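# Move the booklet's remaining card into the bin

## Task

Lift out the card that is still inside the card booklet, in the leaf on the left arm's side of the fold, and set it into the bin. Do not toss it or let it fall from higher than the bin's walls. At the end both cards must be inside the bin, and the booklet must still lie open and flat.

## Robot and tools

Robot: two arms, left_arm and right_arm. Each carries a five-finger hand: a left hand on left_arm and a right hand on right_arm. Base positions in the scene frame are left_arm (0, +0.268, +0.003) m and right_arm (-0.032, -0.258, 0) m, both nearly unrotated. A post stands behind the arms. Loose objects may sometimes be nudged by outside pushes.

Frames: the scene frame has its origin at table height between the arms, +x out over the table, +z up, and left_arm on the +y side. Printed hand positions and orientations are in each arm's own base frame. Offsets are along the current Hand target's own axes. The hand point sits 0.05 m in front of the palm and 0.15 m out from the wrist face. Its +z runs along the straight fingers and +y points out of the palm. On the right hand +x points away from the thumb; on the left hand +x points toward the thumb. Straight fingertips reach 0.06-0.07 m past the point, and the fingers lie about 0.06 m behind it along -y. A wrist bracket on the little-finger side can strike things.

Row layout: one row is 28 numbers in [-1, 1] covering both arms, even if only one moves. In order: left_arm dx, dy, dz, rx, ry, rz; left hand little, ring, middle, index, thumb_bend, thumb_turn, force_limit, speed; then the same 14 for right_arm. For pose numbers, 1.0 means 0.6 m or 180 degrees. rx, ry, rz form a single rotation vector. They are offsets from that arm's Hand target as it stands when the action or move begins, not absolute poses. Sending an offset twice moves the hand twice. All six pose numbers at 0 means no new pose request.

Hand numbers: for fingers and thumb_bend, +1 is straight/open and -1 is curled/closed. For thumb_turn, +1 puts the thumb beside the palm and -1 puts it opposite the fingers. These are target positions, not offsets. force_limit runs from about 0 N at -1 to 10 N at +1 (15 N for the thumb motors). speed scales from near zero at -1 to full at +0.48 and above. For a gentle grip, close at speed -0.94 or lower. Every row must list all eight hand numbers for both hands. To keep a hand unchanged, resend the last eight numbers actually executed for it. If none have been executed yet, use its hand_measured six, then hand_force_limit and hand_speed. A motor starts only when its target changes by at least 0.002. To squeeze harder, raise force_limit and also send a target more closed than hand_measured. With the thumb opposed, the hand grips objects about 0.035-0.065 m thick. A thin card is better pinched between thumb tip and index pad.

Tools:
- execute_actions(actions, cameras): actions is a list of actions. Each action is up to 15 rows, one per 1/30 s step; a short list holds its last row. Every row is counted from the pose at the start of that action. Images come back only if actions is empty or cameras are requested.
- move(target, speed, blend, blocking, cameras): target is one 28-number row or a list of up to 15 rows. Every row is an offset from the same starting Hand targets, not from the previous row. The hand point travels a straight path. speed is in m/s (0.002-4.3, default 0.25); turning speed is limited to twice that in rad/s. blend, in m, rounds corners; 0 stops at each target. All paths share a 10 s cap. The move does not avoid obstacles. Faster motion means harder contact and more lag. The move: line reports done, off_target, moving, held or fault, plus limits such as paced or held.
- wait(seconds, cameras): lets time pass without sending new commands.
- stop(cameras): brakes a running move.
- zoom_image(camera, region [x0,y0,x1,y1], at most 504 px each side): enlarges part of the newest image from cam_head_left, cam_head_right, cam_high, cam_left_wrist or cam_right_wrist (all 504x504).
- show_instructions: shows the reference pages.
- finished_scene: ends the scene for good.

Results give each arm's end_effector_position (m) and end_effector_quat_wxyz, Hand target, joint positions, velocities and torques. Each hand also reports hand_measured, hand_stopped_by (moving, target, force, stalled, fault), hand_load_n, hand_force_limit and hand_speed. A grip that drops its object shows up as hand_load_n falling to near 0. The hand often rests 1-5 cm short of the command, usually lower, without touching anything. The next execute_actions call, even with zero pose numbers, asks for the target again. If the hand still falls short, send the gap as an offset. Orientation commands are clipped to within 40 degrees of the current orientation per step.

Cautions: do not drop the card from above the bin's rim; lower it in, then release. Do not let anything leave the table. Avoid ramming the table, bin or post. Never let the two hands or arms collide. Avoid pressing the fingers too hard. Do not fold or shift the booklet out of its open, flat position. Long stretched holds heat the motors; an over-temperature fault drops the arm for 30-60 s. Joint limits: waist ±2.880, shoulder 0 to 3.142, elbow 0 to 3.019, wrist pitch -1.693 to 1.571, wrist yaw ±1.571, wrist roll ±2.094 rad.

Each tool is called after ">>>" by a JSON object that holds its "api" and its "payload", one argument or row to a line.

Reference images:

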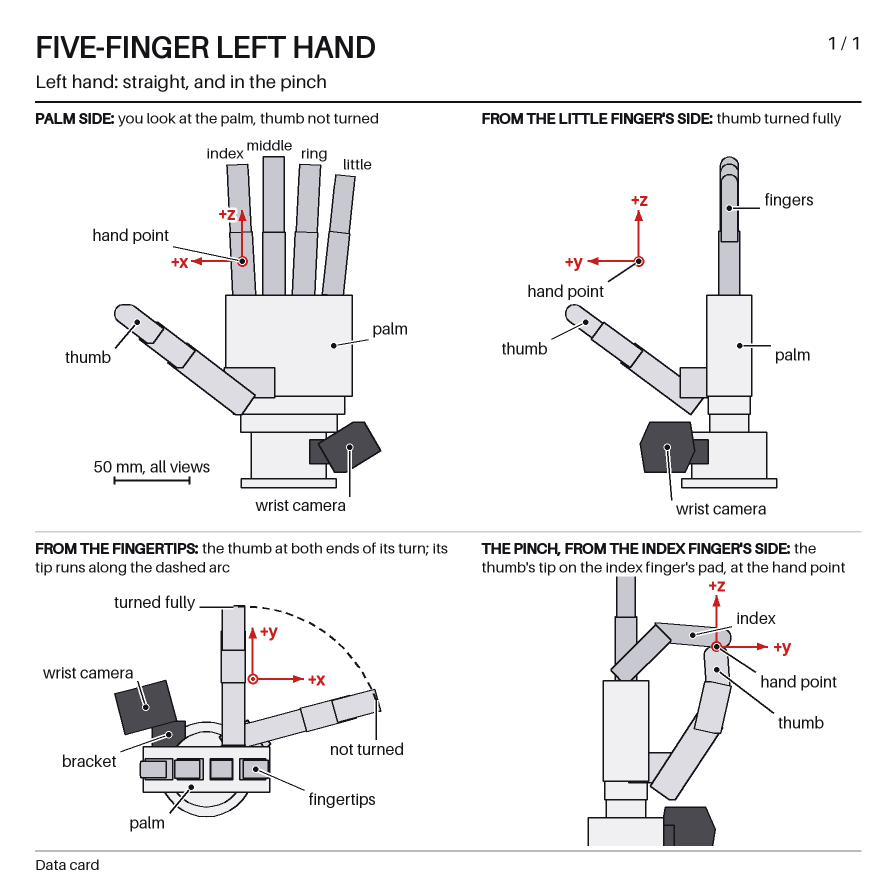

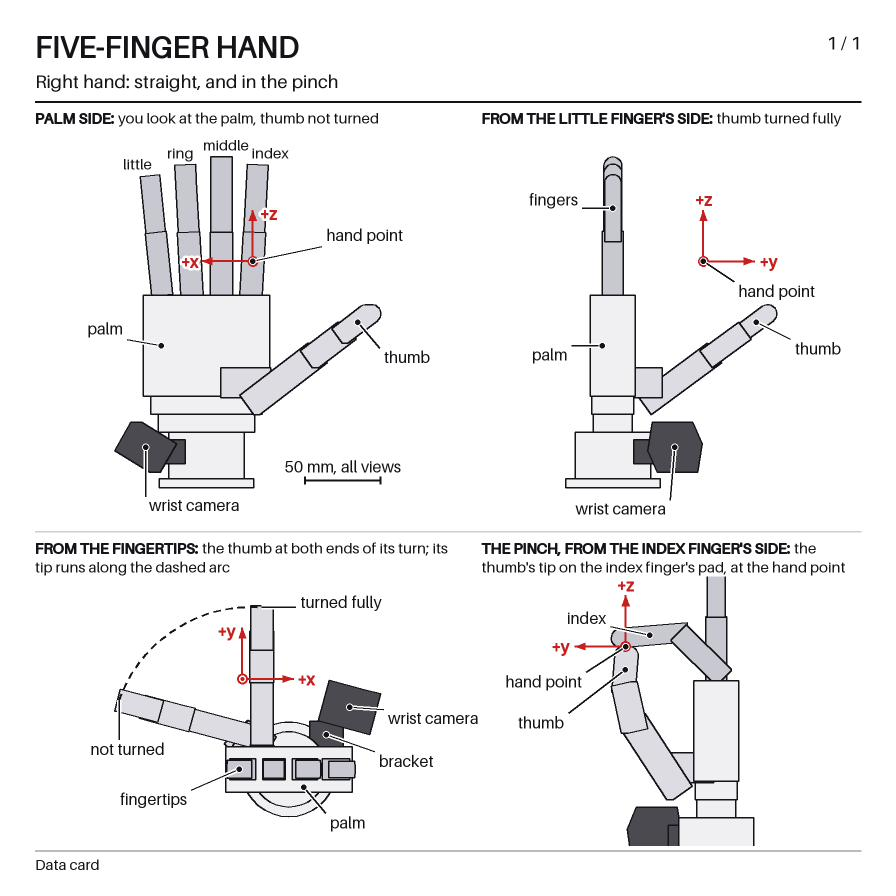

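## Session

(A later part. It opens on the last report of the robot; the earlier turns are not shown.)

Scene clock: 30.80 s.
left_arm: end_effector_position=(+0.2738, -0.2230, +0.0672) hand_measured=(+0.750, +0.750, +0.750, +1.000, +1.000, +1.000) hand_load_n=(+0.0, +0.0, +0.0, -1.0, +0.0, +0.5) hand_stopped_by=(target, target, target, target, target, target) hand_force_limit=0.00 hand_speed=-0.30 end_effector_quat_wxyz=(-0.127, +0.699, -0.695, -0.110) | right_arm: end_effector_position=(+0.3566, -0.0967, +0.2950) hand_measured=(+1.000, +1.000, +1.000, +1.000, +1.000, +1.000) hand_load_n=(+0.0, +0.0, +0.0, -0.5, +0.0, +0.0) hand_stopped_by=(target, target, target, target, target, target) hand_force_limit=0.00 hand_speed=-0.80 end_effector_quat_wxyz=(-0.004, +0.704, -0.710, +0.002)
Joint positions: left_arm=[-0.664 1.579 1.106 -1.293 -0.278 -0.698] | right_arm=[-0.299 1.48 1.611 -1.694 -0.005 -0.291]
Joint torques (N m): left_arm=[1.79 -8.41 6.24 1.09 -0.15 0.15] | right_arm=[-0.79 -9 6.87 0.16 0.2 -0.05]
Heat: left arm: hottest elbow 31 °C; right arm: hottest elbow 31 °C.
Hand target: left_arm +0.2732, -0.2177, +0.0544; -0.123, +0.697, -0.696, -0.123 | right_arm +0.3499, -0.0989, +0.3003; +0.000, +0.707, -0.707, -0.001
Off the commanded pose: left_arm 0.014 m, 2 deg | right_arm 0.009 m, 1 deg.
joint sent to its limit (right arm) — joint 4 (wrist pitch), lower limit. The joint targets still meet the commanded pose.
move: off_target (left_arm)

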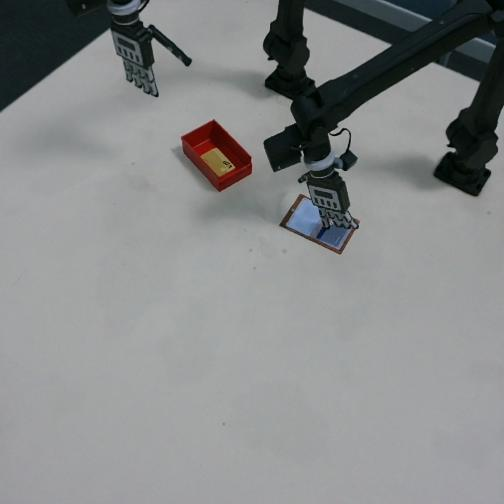

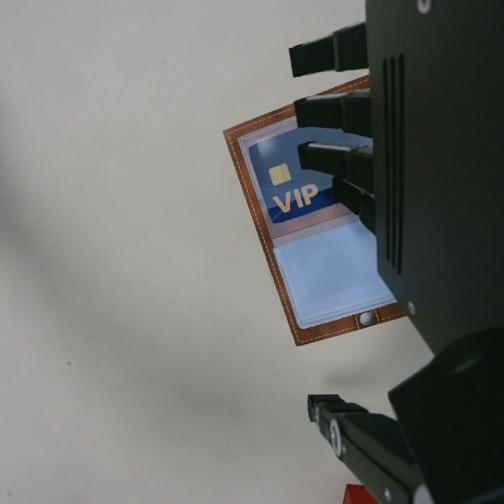

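>>> {"api": "move", "payload": {
  "target": [
    [0.047,0,-0.0171,0,0,0,0.75,0.75,0.75,1,1,1,0,-0.3,0,0,0,0,0,0,1,1,1,1,1,1,0,-0.8]
  ],
  "speed": 0.06,
  "cameras": ["cam_high","cam_left_wrist","cam_head_left"]
}}

>>> {"api": "zoom_image", "payload": {
  "camera": "cam_high",
  "region": [270, 180, 370, 260]
}}

>>> {"api": "zoom_image", "payload": {
  "camera": "cam_left_wrist",
  "region": [210, 50, 400, 300]
}}

Scene clock: 32.10 s.
left_arm: end_effector_position=(+0.2725, -0.2301, +0.0663) hand_measured=(+0.750, +0.750, +0.750, +1.000, +1.000, +1.000) hand_load_n=(+0.0, +0.0, +0.0, -1.5, +0.0, +0.0) hand_stopped_by=(target, target, target, target, target, target) hand_force_limit=0.00 hand_speed=-0.30 end_effector_quat_wxyz=(-0.132, +0.697, -0.695, -0.121) | right_arm: end_effector_position=(+0.3566, -0.0967, +0.2950) hand_measured=(+1.000, +1.000, +1.000, +1.000, +1.000, +1.000) hand_load_n=(+0.0, +0.0, +0.0, +0.0, +0.0, +0.0) hand_stopped_by=(target, target, target, target, target, target) hand_force_limit=0.00 hand_speed=-0.80 end_effector_quat_wxyz=(-0.004, +0.704, -0.710, +0.002)
Joint positions: left_arm=[-0.684 1.605 1.13 -1.318 -0.285 -0.719] | right_arm=[-0.299 1.48 1.611 -1.694 -0.005 -0.291]
Joint torques (N m): left_arm=[-1.08 -7.18 8.8 1.17 0.5 -0.25] | right_arm=[-0.79 -8.94 6.86 0.17 0.2 -0.06]
Heat: left arm: hottest elbow 31 °C; right arm: hottest elbow 31 °C.
Hand target: left_arm +0.2734, -0.2479, +0.0544; -0.123, +0.697, -0.696, -0.123 | right_arm +0.3499, -0.0989, +0.3003; +0.000, +0.707, -0.707, -0.001
Off the commanded pose: left_arm 0.021 m, 1 deg | right_arm 0.009 m, 1 deg.
joint sent to its limit (right arm) — joint 4 (wrist pitch), lower limit. The joint targets still meet the commanded pose.
move: off_target (left_arm)
Images, in order (width x height): cam_head_left 504x504, cam_high 504x504, cam_left_wrist 504x504.

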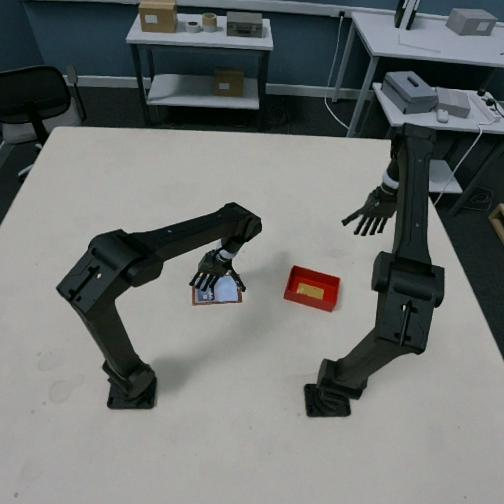

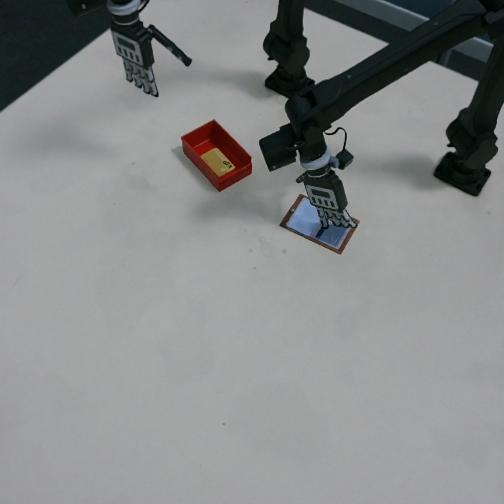

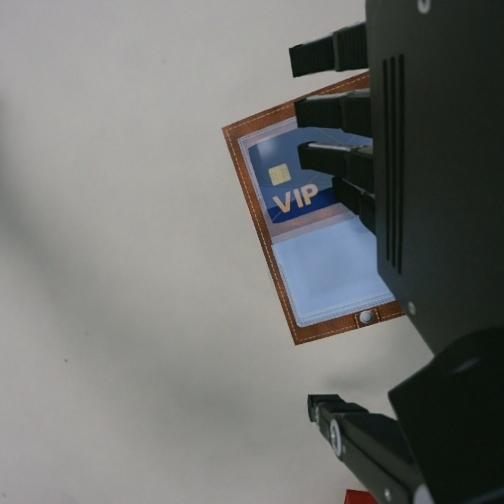

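Scaled by 5.040.

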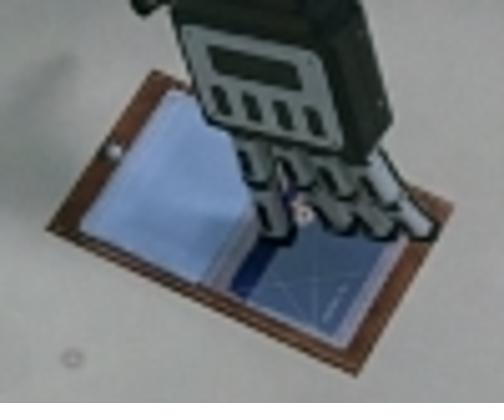

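Scaled by 2.016.

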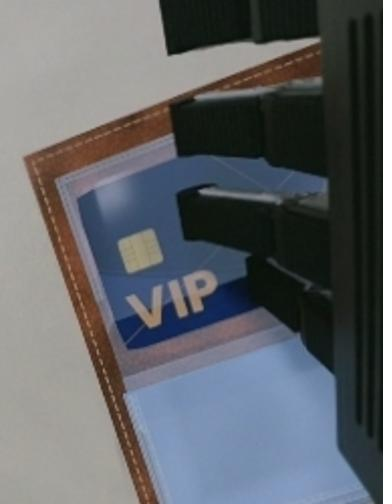

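>>> {"api": "move", "payload": {
  "target": [
    [0.047,0,-0.0171,0,0,0,0.75,0.75,0.75,1,1,1,0,-0.3,0,0,0,0,0,0,1,1,1,1,1,1,0,-0.8]
  ],
  "speed": 0.06,
  "cameras": ["cam_high","cam_left_wrist","cam_head_left"]
}}

>>> {"api": "zoom_image", "payload": {
  "camera": "cam_high",
  "region": [270, 180, 370, 260]
}}

>>> {"api": "zoom_image", "payload": {
  "camera": "cam_left_wrist",
  "region": [210, 50, 400, 300]
}}

Scene clock: 33.40 s.
left_arm: end_effector_position=(+0.2733, -0.2542, +0.0665) hand_measured=(+0.750, +0.750, +0.750, +1.000, +1.000, +1.000) hand_load_n=(+0.0, +0.0, +0.0, -0.5, +0.0, +0.0) hand_stopped_by=(target, target, target, target, target, target) hand_force_limit=0.00 hand_speed=-0.30 end_effector_quat_wxyz=(-0.134, +0.697, -0.693, -0.126) | right_arm: end_effector_position=(+0.3566, -0.0967, +0.2950) hand_measured=(+1.000, +1.000, +1.000, +1.000, +1.000, +1.000) hand_load_n=(+0.0, +0.0, +0.0, +0.0, -0.5, +0.0) hand_stopped_by=(target, target, target, target, target, target) hand_force_limit=0.00 hand_speed=-0.80 end_effector_quat_wxyz=(-0.004, +0.704, -0.710, +0.002)
Joint positions: left_arm=[-0.728 1.653 1.188 -1.352 -0.281 -0.769] | right_arm=[-0.299 1.48 1.611 -1.694 -0.005 -0.291]
Joint torques (N m): left_arm=[-1.61 -8 9.21 1.26 0.78 -0.25] | right_arm=[-0.79 -8.94 6.87 0.17 0.2 -0.06]
Heat: left arm: hottest elbow 31 °C; right arm: hottest elbow 32 °C.
Hand target: left_arm +0.2734, -0.2779, +0.0544; -0.123, +0.697, -0.696, -0.123 | right_arm +0.3499, -0.0989, +0.3003; +0.000, +0.707, -0.707, -0.001
Off the commanded pose: left_arm 0.027 m, 1 deg | right_arm 0.009 m, 1 deg.
joint sent to its limit (right arm) — joint 4 (wrist pitch), lower limit. The joint targets still meet the commanded pose.
move: off_target (left_arm)
Images, in order (width x height): cam_head_left 504x504, cam_high 504x504, cam_left_wrist 504x504.

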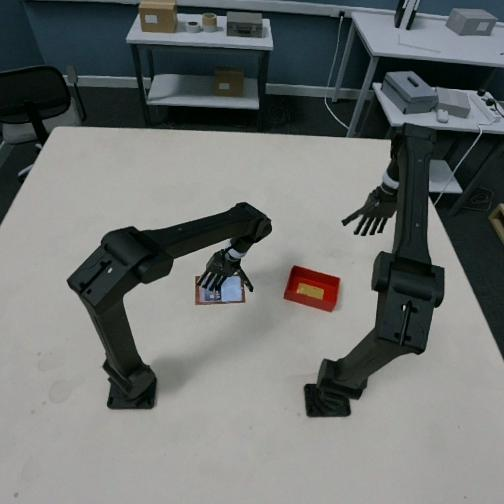

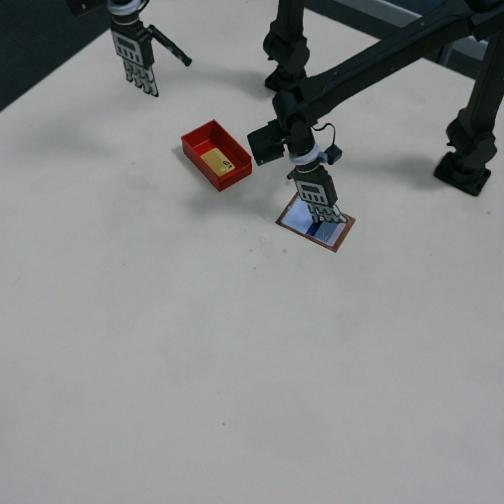

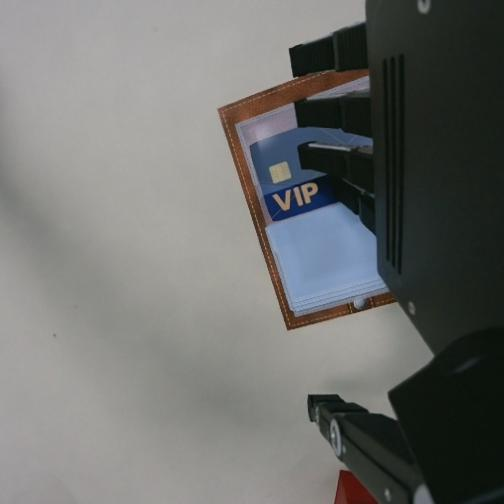

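Scaled by 5.040.

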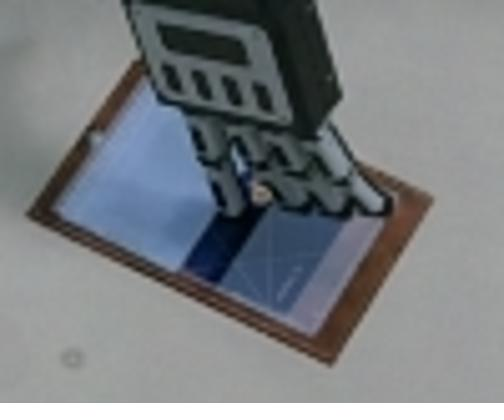

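Scaled by 2.016.

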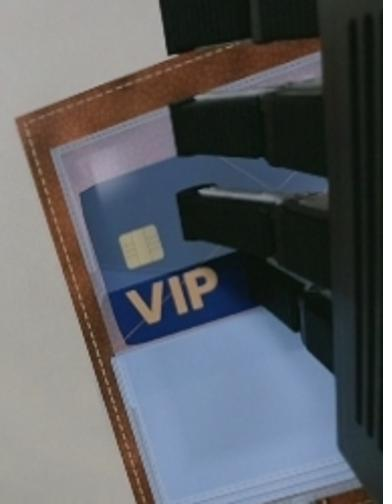

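>>> {"api": "zoom_image", "payload": {
  "camera": "cam_left_wrist",
  "region": [210, 170, 330, 330]
}}

>>> {"api": "zoom_image", "payload": {
  "camera": "cam_left_wrist",
  "region": [250, 270, 410, 340]
}}

>>> {"api": "zoom_image", "payload": {
  "camera": "cam_high",
  "region": [270, 190, 330, 240]
}}

>>> {"api": "zoom_image", "payload": {
  "camera": "cam_high",
  "region": [300, 200, 360, 255]
}}

Scaled by 3.150.

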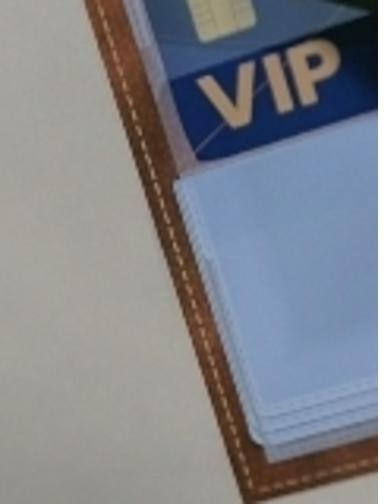

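Scaled by 3.150.

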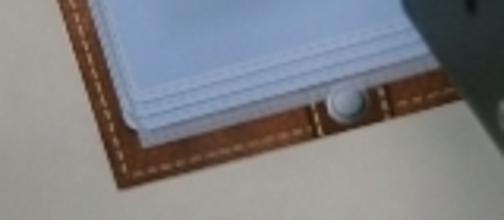

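Scaled by 8.400.

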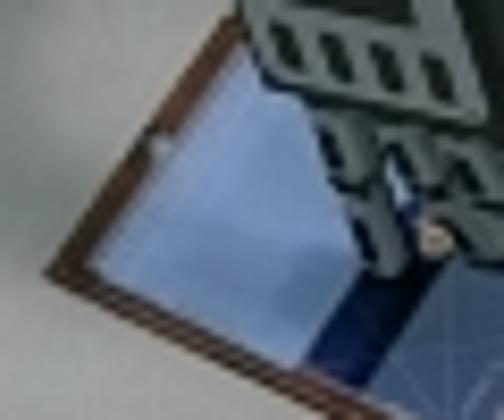

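Scaled by 8.400.

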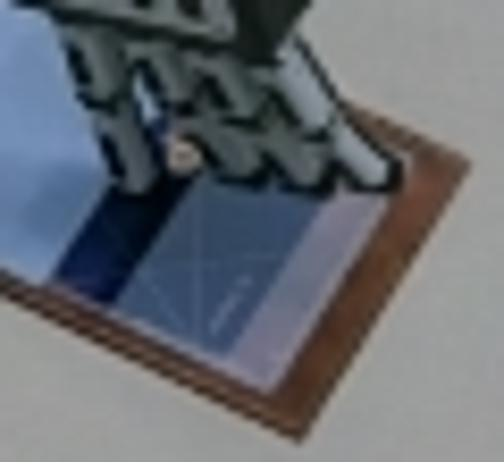

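>>> {"api": "move", "payload": {
  "target": [
    [-0.0171,0,-0.047,0,0,0,0.75,0.75,0.75,1,1,1,0,-0.3,0,0,0,0,0,0,1,1,1,1,1,1,0,-0.8],
    [-0.1026,-0.02,-0.0968,0,0,0,0.75,0.75,0.75,1,1,1,0,-0.3,0,0,0,0,0,0,1,1,1,1,1,1,0,-0.8]
  ],
  "speed": 0.12,
  "cameras": ["all"]
}}

>>> {"api": "zoom_image", "payload": {
  "camera": "cam_left_wrist",
  "region": [180, 50, 400, 350]
}}

>>> {"api": "zoom_image", "payload": {
  "camera": "cam_high",
  "region": [270, 180, 370, 260]
}}

Scene clock: 36.17 s.
left_arm: end_effector_position=(+0.2739, -0.2345, +0.1165) hand_measured=(+0.750, +0.750, +0.750, +1.000, +1.000, +1.000) hand_load_n=(+0.0, +0.0, +0.0, +0.0, +0.0, +0.0) hand_stopped_by=(target, target, target, target, target, target) hand_force_limit=0.00 hand_speed=-0.30 end_effector_quat_wxyz=(-0.123, +0.697, -0.693, -0.139) | right_arm: end_effector_position=(+0.3566, -0.0967, +0.2950) hand_measured=(+1.000, +1.000, +1.000, +1.000, +1.000, +1.000) hand_load_n=(+0.0, +0.0, +0.0, +0.0, +0.0, +0.0) hand_stopped_by=(target, target, target, target, target, target) hand_force_limit=0.00 hand_speed=-0.80 end_effector_quat_wxyz=(-0.004, +0.704, -0.710, +0.002)
Joint positions: left_arm=[-0.683 1.588 1.243 -1.485 -0.272 -0.724] | right_arm=[-0.299 1.48 1.611 -1.694 -0.005 -0.291]
Joint torques (N m): left_arm=[1.44 -11.34 10.43 0.12 -0.24 0.15] | right_arm=[-0.79 -8.94 6.87 0.16 0.2 -0.06]
Heat: left arm: hottest elbow 31 °C; right arm: hottest elbow 32 °C.
Hand target: left_arm +0.2852, -0.2398, +0.1299; -0.123, +0.697, -0.696, -0.123 | right_arm +0.3499, -0.0989, +0.3003; +0.000, +0.707, -0.707, -0.001
Off the commanded pose: left_arm 0.019 m, 2 deg | right_arm 0.009 m, 1 deg.
joint sent to its limit (right arm) — joint 4 (wrist pitch), lower limit. The joint targets still meet the commanded pose.
move: off_target (left_arm)

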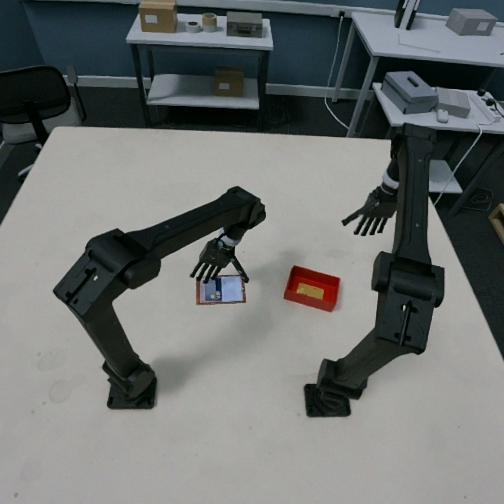

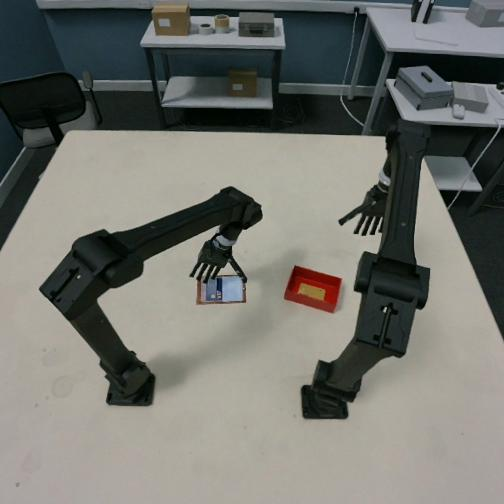

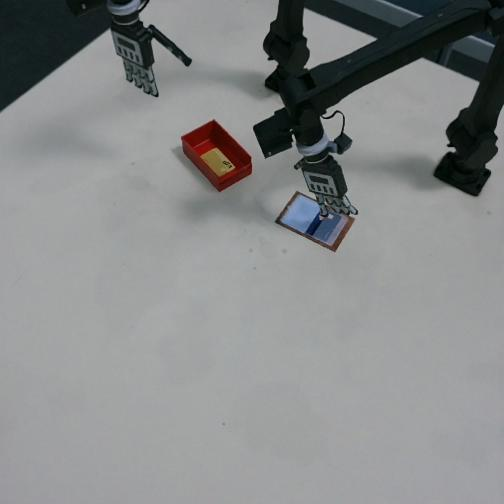

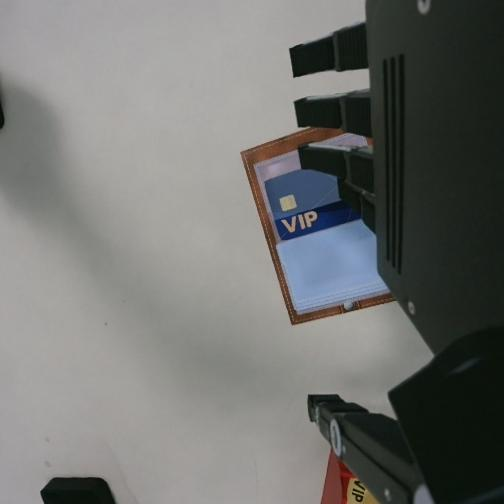

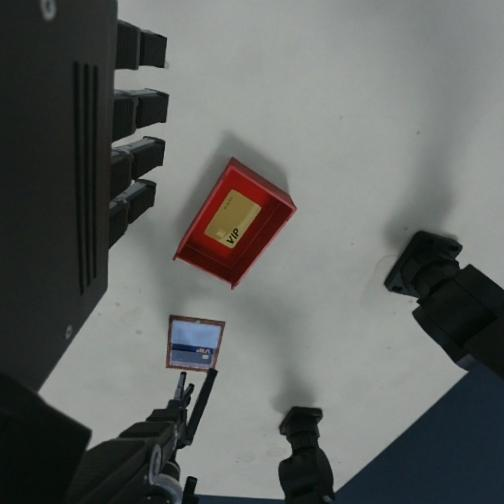

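Scaled by 1.680.

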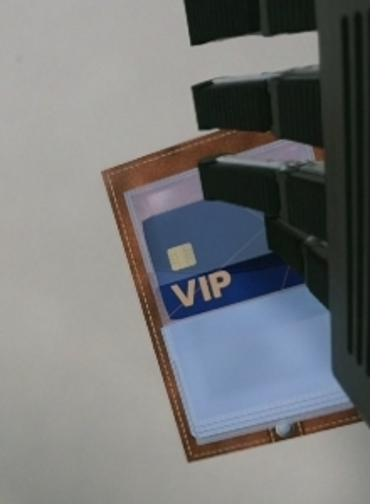

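Scaled by 5.040.

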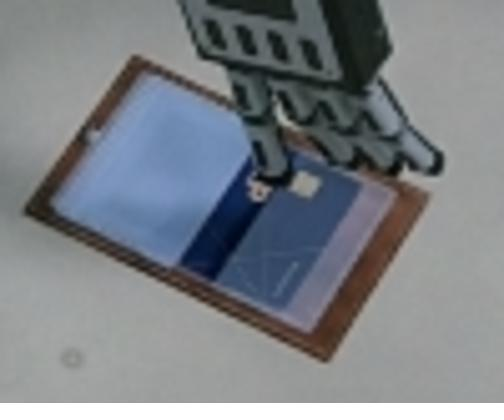

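>>> {"api": "move", "payload": {
  "target": [
    [-0.1937,-0.083,0.0427,0,0.444,0,1,1,1,1,1,1,0,-0.3,0,0,0,0,0,0,1,1,1,1,1,1,0,-0.8]
  ],
  "cameras": ["all"]
}}

>>> {"api": "zoom_image", "payload": {
  "camera": "cam_left_wrist",
  "region": [160, 20, 340, 240]
}}

>>> {"api": "zoom_image", "payload": {
  "camera": "cam_high",
  "region": [270, 180, 370, 260]
}}

Scene clock: 40.57 s.
left_arm: end_effector_position=(+0.3246, -0.1259, +0.1438) hand_measured=(+1.000, +1.000, +1.000, +1.000, +1.000, +1.000) hand_load_n=(+0.0, +0.0, +0.0, +0.0, +0.0, +0.0) hand_stopped_by=(target, target, target, target, target, target) hand_force_limit=0.00 hand_speed=-0.30 end_effector_quat_wxyz=(+0.358, +0.617, -0.609, +0.347) | right_arm: end_effector_position=(+0.3566, -0.0967, +0.2950) hand_measured=(+1.000, +1.000, +1.000, +1.000, +1.000, +1.000) hand_load_n=(+0.0, +0.0, +0.0, -0.5, +0.0, +0.0) hand_stopped_by=(target, target, target, target, target, target) hand_force_limit=0.00 hand_speed=-0.80 end_effector_quat_wxyz=(-0.004, +0.704, -0.710, +0.002)
Joint positions: left_arm=[0.149 1.595 0.973 -1.214 1.023 0.285] | right_arm=[-0.299 1.48 1.611 -1.694 -0.005 -0.291]
Joint torques (N m): left_arm=[1.44 -8.64 8.72 0.16 0.74 0.08] | right_arm=[-0.79 -8.94 6.87 0.17 0.2 -0.06]
Heat: left arm: hottest elbow 32 °C; right arm: hottest elbow 32 °C.
Hand target: left_arm +0.3350, -0.1218, +0.1458; +0.352, +0.613, -0.612, +0.353 | right_arm +0.3499, -0.0989, +0.3003; +0.000, +0.707, -0.707, -0.001
Off the commanded pose: left_arm 0.011 m, 1 deg | right_arm 0.009 m, 1 deg.
joint sent to its limit (right arm) — joint 4 (wrist pitch), lower limit. The joint targets still meet the commanded pose.
move: off_target (left_arm)

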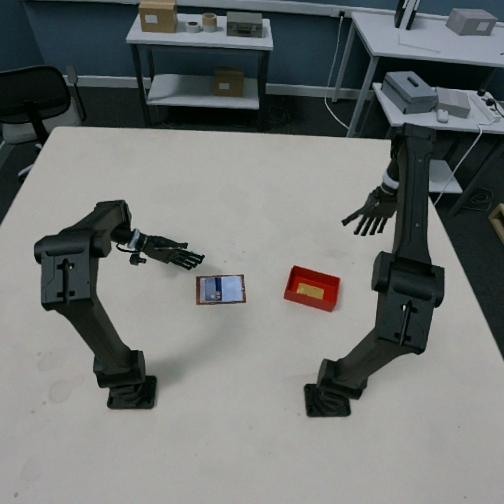

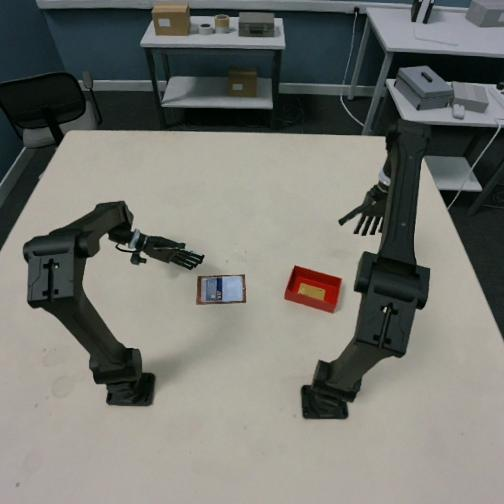

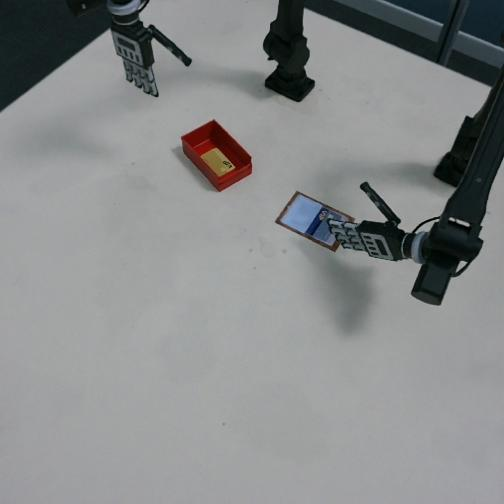

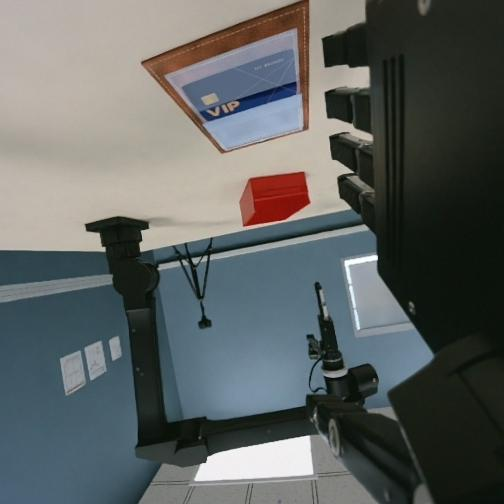

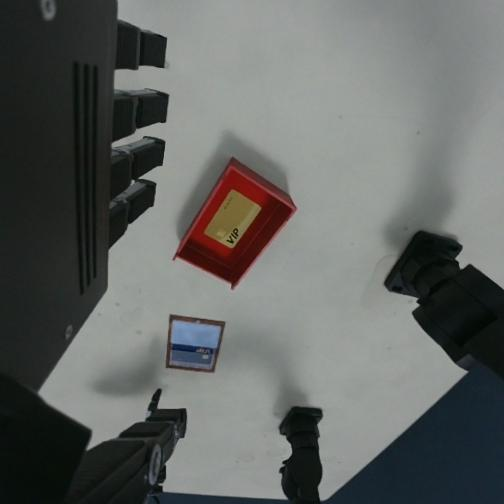

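Scaled by 2.291.

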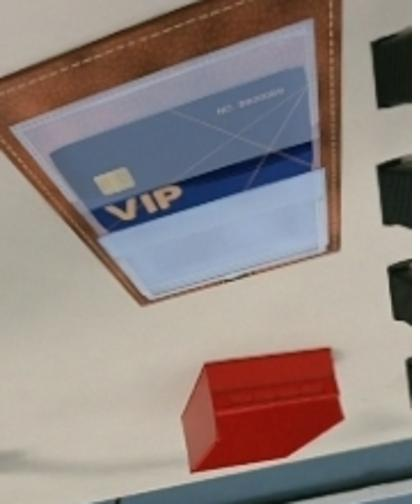

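Scaled by 5.040.

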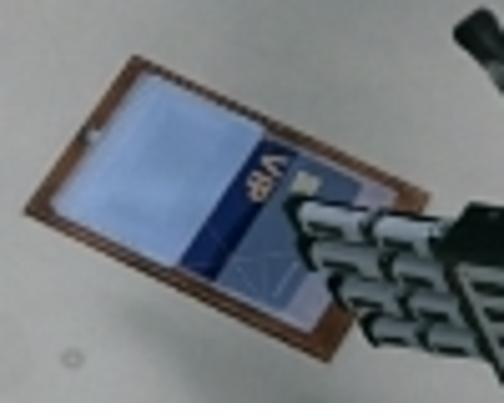

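>>> {"api": "zoom_image", "payload": {
  "camera": "cam_left_wrist",
  "region": [185, 80, 255, 160]
}}

>>> {"api": "zoom_image", "payload": {
  "camera": "cam_left_wrist",
  "region": [250, 60, 320, 140]
}}

Scaled by 6.300.

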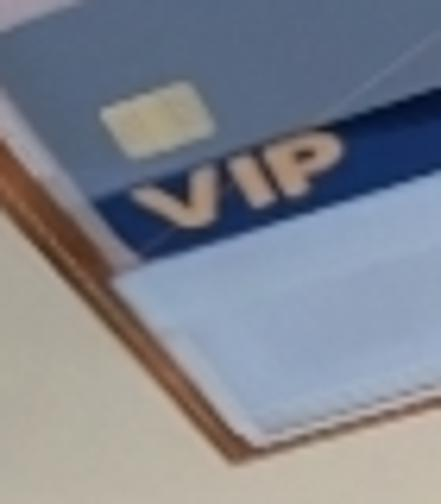

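Scaled by 6.300.

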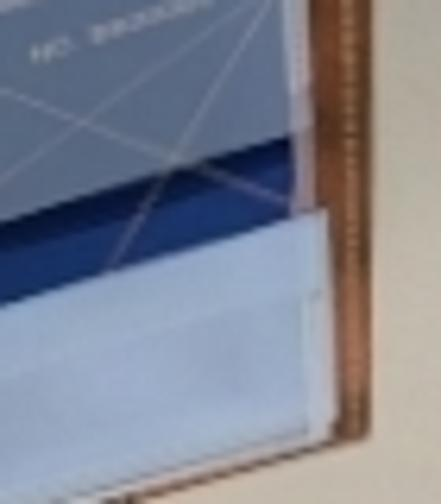

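>>> {"api": "move", "payload": {
  "target": [
    [0.033,0.1027,0.21,0,-0.444,0,0.75,0.75,0.75,1,1,1,0,-0.3,0,0,0,0,0,0,1,1,1,1,1,1,0,-0.8]
  ],
  "cameras": ["cam_high","cam_left_wrist"]
}}

>>> {"api": "zoom_image", "payload": {
  "camera": "cam_high",
  "region": [270, 180, 370, 260]
}}

Scene clock: 45.47 s.
left_arm: end_effector_position=(+0.2630, -0.2296, +0.0937) hand_measured=(+0.750, +0.750, +0.750, +1.000, +1.000, +1.000) hand_load_n=(+0.0, +0.0, +0.0, +0.0, +0.0, +0.0) hand_stopped_by=(target, target, target, target, target, target) hand_force_limit=0.00 hand_speed=-0.30 end_effector_quat_wxyz=(-0.120, +0.692, -0.700, -0.132) | right_arm: end_effector_position=(+0.3566, -0.0967, +0.2950) hand_measured=(+1.000, +1.000, +1.000, +1.000, +1.000, +1.000) hand_load_n=(+0.0, +0.0, +0.0, +0.0, +0.0, +0.0) hand_stopped_by=(target, target, target, target, target, target) hand_force_limit=0.00 hand_speed=-0.80 end_effector_quat_wxyz=(-0.004, +0.704, -0.710, +0.002)
Joint positions: left_arm=[-0.688 1.574 1.164 -1.407 -0.264 -0.71] | right_arm=[-0.299 1.48 1.611 -1.694 -0.005 -0.291]
Joint torques (N m): left_arm=[0.32 -9.29 10.4 0.13 -0.32 -0.21] | right_arm=[-0.85 -9 6.89 0.16 0.2 -0.06]
Heat: left arm: hottest elbow 32 °C; right arm: hottest elbow 32 °C.
Hand target: left_arm +0.2734, -0.2408, +0.0996; -0.123, +0.697, -0.696, -0.123 | right_arm +0.3499, -0.0989, +0.3003; +0.000, +0.707, -0.707, -0.001
Off the commanded pose: left_arm 0.016 m, 1 deg | right_arm 0.009 m, 1 deg.
joint sent to its limit (right arm) — joint 4 (wrist pitch), lower limit. The joint targets still meet the commanded pose.
move: off_target (left_arm)

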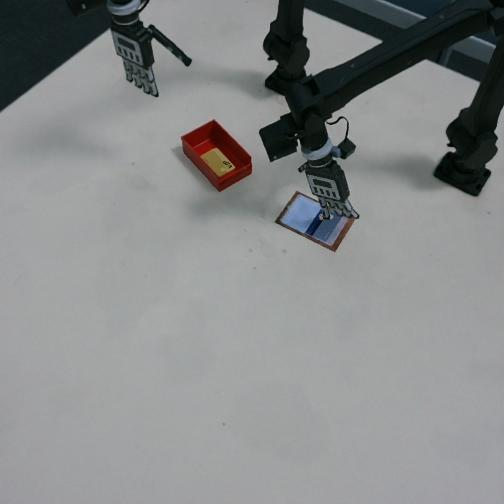

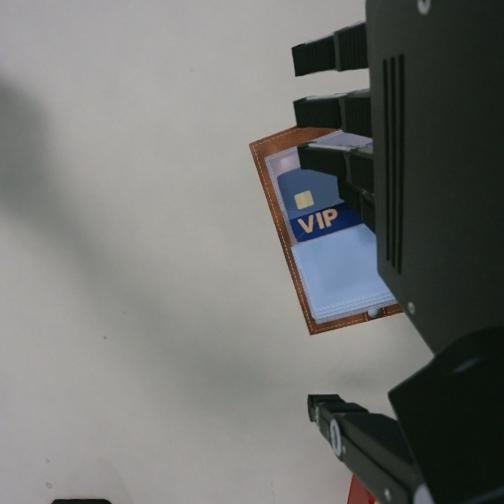

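Scaled by 5.040.

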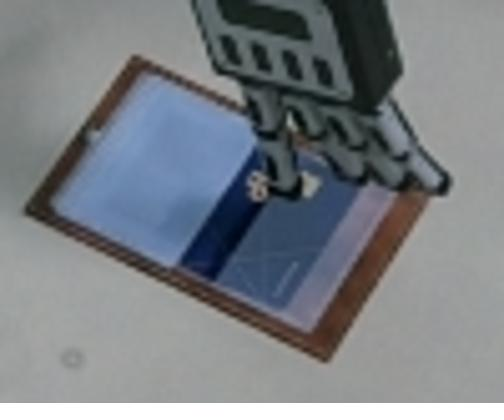

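>>> {"api": "move", "payload": {
  "target": [
    [0.0413,0,0.0115,0,0,0,0.75,0.75,0.75,1,1,1,0,-0.3,0,0,0,0,0,0,1,1,1,1,1,1,0,-0.8]
  ],
  "speed": 0.1,
  "cameras": ["cam_high","cam_left_wrist"]
}}

>>> {"api": "zoom_image", "payload": {
  "camera": "cam_high",
  "region": [270, 180, 370, 260]
}}

Scene clock: 46.60 s.
left_arm: end_effector_position=(+0.2615, -0.2467, +0.0803) hand_measured=(+0.750, +0.750, +0.750, +1.000, +1.000, +1.000) hand_load_n=(+0.0, +0.0, +0.0, -0.5, +0.0, +0.0) hand_stopped_by=(target, target, target, target, target, target) hand_force_limit=0.00 hand_speed=-0.30 end_effector_quat_wxyz=(-0.121, +0.691, -0.699, -0.140) | right_arm: end_effector_position=(+0.3566, -0.0967, +0.2950) hand_measured=(+1.000, +1.000, +1.000, +1.000, +1.000, +1.000) hand_load_n=(+0.0, +0.0, +0.0, +0.0, +0.0, +0.0) hand_stopped_by=(target, target, target, target, target, target) hand_force_limit=0.00 hand_speed=-0.80 end_effector_quat_wxyz=(-0.004, +0.704, -0.710, +0.002)
Joint positions: left_arm=[-0.722 1.626 1.185 -1.401 -0.258 -0.746] | right_arm=[-0.299 1.48 1.611 -1.694 -0.005 -0.291]
Joint torques (N m): left_arm=[0.15 -10.05 10.22 0.62 -0.22 -0.24] | right_arm=[-0.79 -8.94 6.87 0.17 0.2 -0.06]
Heat: left arm: hottest elbow 32 °C; right arm: hottest elbow 32 °C.
Hand target: left_arm +0.2734, -0.2618, +0.0847; -0.123, +0.697, -0.696, -0.123 | right_arm +0.3499, -0.0989, +0.3003; +0.000, +0.707, -0.707, -0.001
Off the commanded pose: left_arm 0.020 m, 2 deg | right_arm 0.009 m, 1 deg.
joint sent to its limit (right arm) — joint 4 (wrist pitch), lower limit. The joint targets still meet the commanded pose.
move: off_target (left_arm)

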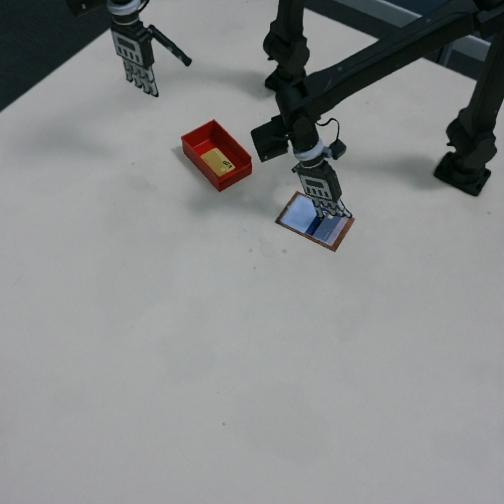

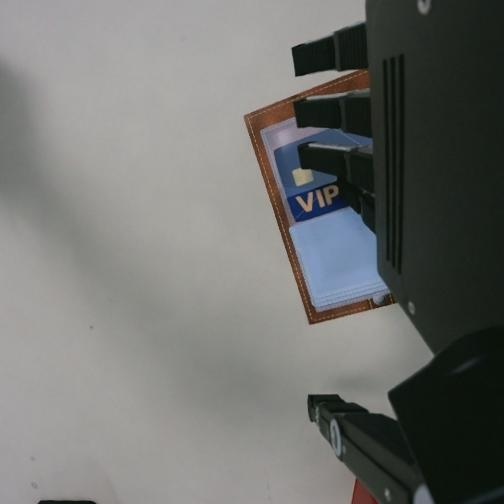

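Scaled by 5.040.

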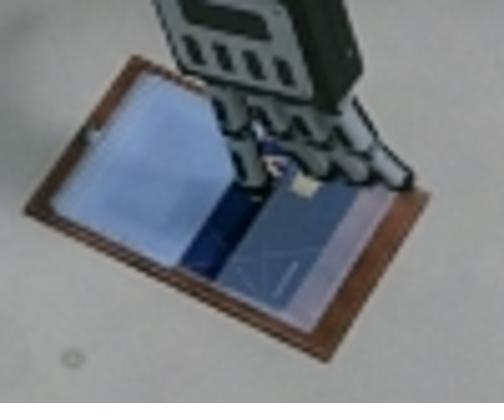

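>>> {"api": "move", "payload": {
  "target": [
    [0.0114,0,0.0508,0,0,0,0.75,0.75,0.75,1,1,1,0,-0.3,0,0,0,0,0,0,1,1,1,1,1,1,0,-0.8]
  ],
  "speed": 0.06,
  "cameras": ["cam_high","cam_left_wrist"]
}}

>>> {"api": "zoom_image", "payload": {
  "camera": "cam_high",
  "region": [270, 180, 370, 260]
}}

Scene clock: 47.63 s.
left_arm: end_effector_position=(+0.2747, -0.2571, +0.0681) hand_measured=(+0.750, +0.750, +0.750, +1.000, +1.000, +1.000) hand_load_n=(+0.0, +0.0, +0.0, -2.0, +0.0, +0.0) hand_stopped_by=(target, target, target, target, target, target) hand_force_limit=0.00 hand_speed=-0.30 end_effector_quat_wxyz=(-0.124, +0.695, -0.699, -0.116) | right_arm: end_effector_position=(+0.3566, -0.0967, +0.2950) hand_measured=(+1.000, +1.000, +1.000, +1.000, +1.000, +1.000) hand_load_n=(+0.0, +0.0, +0.0, +0.0, +0.0, +0.0) hand_stopped_by=(target, target, target, target, target, target) hand_force_limit=0.00 hand_speed=-0.80 end_effector_quat_wxyz=(-0.004, +0.704, -0.710, +0.002)
Joint positions: left_arm=[-0.722 1.644 1.185 -1.333 -0.263 -0.747] | right_arm=[-0.299 1.48 1.611 -1.694 -0.005 -0.291]
Joint torques (N m): left_arm=[0.73 -9.41 6.19 1.24 -0.14 -0.13] | right_arm=[-0.73 -9 6.89 0.16 0.2 -0.06]
Heat: left arm: hottest elbow 32 °C; right arm: hottest elbow 32 °C.
Hand target: left_arm +0.2735, -0.2578, +0.0537; -0.123, +0.697, -0.696, -0.123 | right_arm +0.3499, -0.0989, +0.3003; +0.000, +0.707, -0.707, -0.001
Off the commanded pose: left_arm 0.014 m, 1 deg | right_arm 0.009 m, 1 deg.
joint sent to its limit (right arm) — joint 4 (wrist pitch), lower limit. The joint targets still meet the commanded pose.
move: off_target (left_arm)

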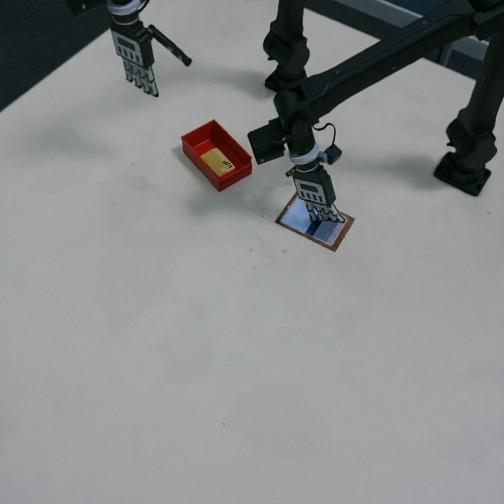

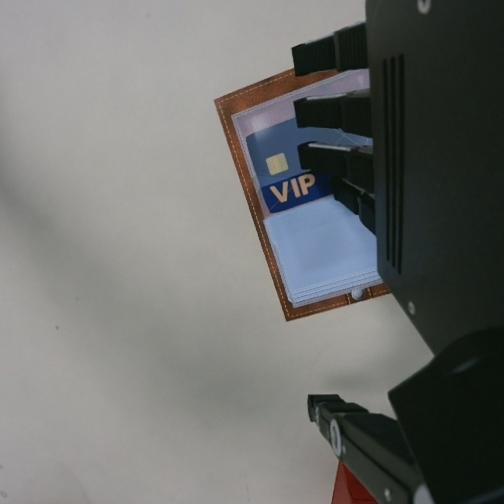

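Scaled by 5.040.

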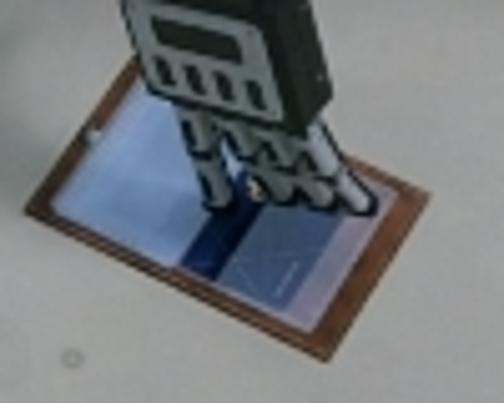

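>>> {"api": "move", "payload": {
  "target": [
    [-0.039,0,-0.039,0,0,0,0.75,0.75,0.75,1,1,1,0,-0.3,0,0,0,0,0,0,1,1,1,1,1,1,0,-0.8],
    [-0.0219,0,0.008,0,0,0,0.75,0.75,0.75,1,1,1,0,-0.3,0,0,0,0,0,0,1,1,1,1,1,1,0,-0.8]
  ],
  "speed": 0.08,
  "cameras": ["cam_high","cam_left_wrist"]
}}

>>> {"api": "zoom_image", "payload": {
  "camera": "cam_high",
  "region": [270, 180, 370, 260]
}}

Scene clock: 49.43 s.
left_arm: end_effector_position=(+0.2726, -0.2483, +0.0674) hand_measured=(+0.750, +0.750, +0.750, +1.000, +1.000, +1.000) hand_load_n=(+0.5, +0.0, +0.0, -2.0, +0.0, +0.0) hand_stopped_by=(target, target, target, target, target, target) hand_force_limit=0.00 hand_speed=-0.30 end_effector_quat_wxyz=(-0.126, +0.698, -0.696, -0.115) | right_arm: end_effector_position=(+0.3566, -0.0967, +0.2950) hand_measured=(+1.000, +1.000, +1.000, +1.000, +1.000, +1.000) hand_load_n=(+0.0, -0.5, +0.0, +0.0, +0.0, +0.0) hand_stopped_by=(target, target, target, target, target, target) hand_force_limit=0.00 hand_speed=-0.80 end_effector_quat_wxyz=(-0.004, +0.704, -0.710, +0.002)
Joint positions: left_arm=[-0.711 1.625 1.16 -1.323 -0.268 -0.744] | right_arm=[-0.299 1.48 1.611 -1.694 -0.005 -0.291]
Joint torques (N m): left_arm=[1.79 -9.35 5.98 1.39 -0.14 0.11] | right_arm=[-0.79 -8.94 6.87 0.16 0.2 -0.06]
Heat: left arm: hottest elbow 32 °C; right arm: hottest elbow 32 °C.
Hand target: left_arm +0.2735, -0.2439, +0.0537; -0.123, +0.697, -0.696, -0.123 | right_arm +0.3499, -0.0989, +0.3003; +0.000, +0.707, -0.707, -0.001
Off the commanded pose: left_arm 0.014 m, 1 deg | right_arm 0.009 m, 1 deg.
joint sent to its limit (right arm) — joint 4 (wrist pitch), lower limit. The joint targets still meet the commanded pose.
move: off_target (left_arm)

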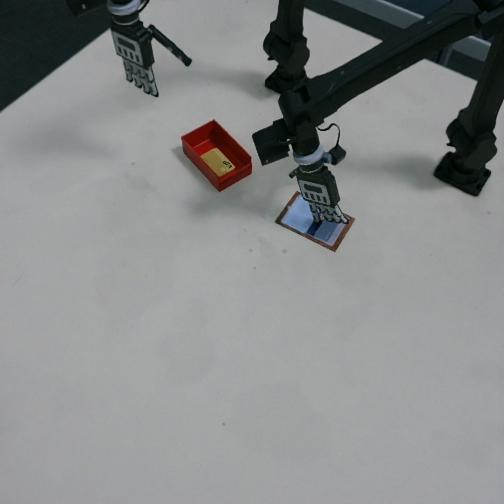

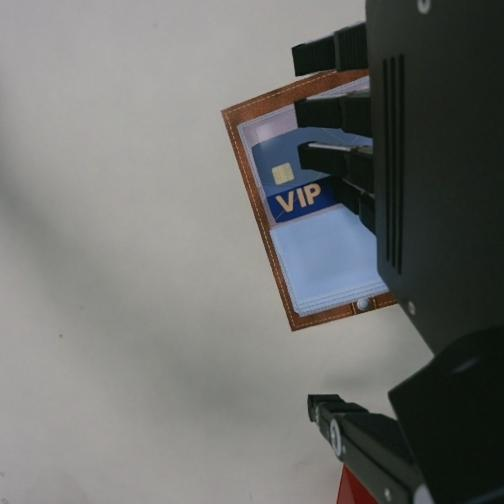

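Scaled by 5.040.

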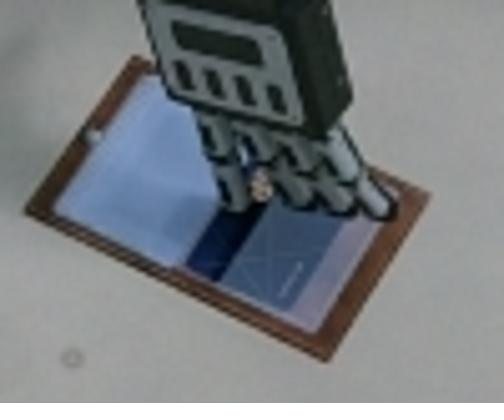

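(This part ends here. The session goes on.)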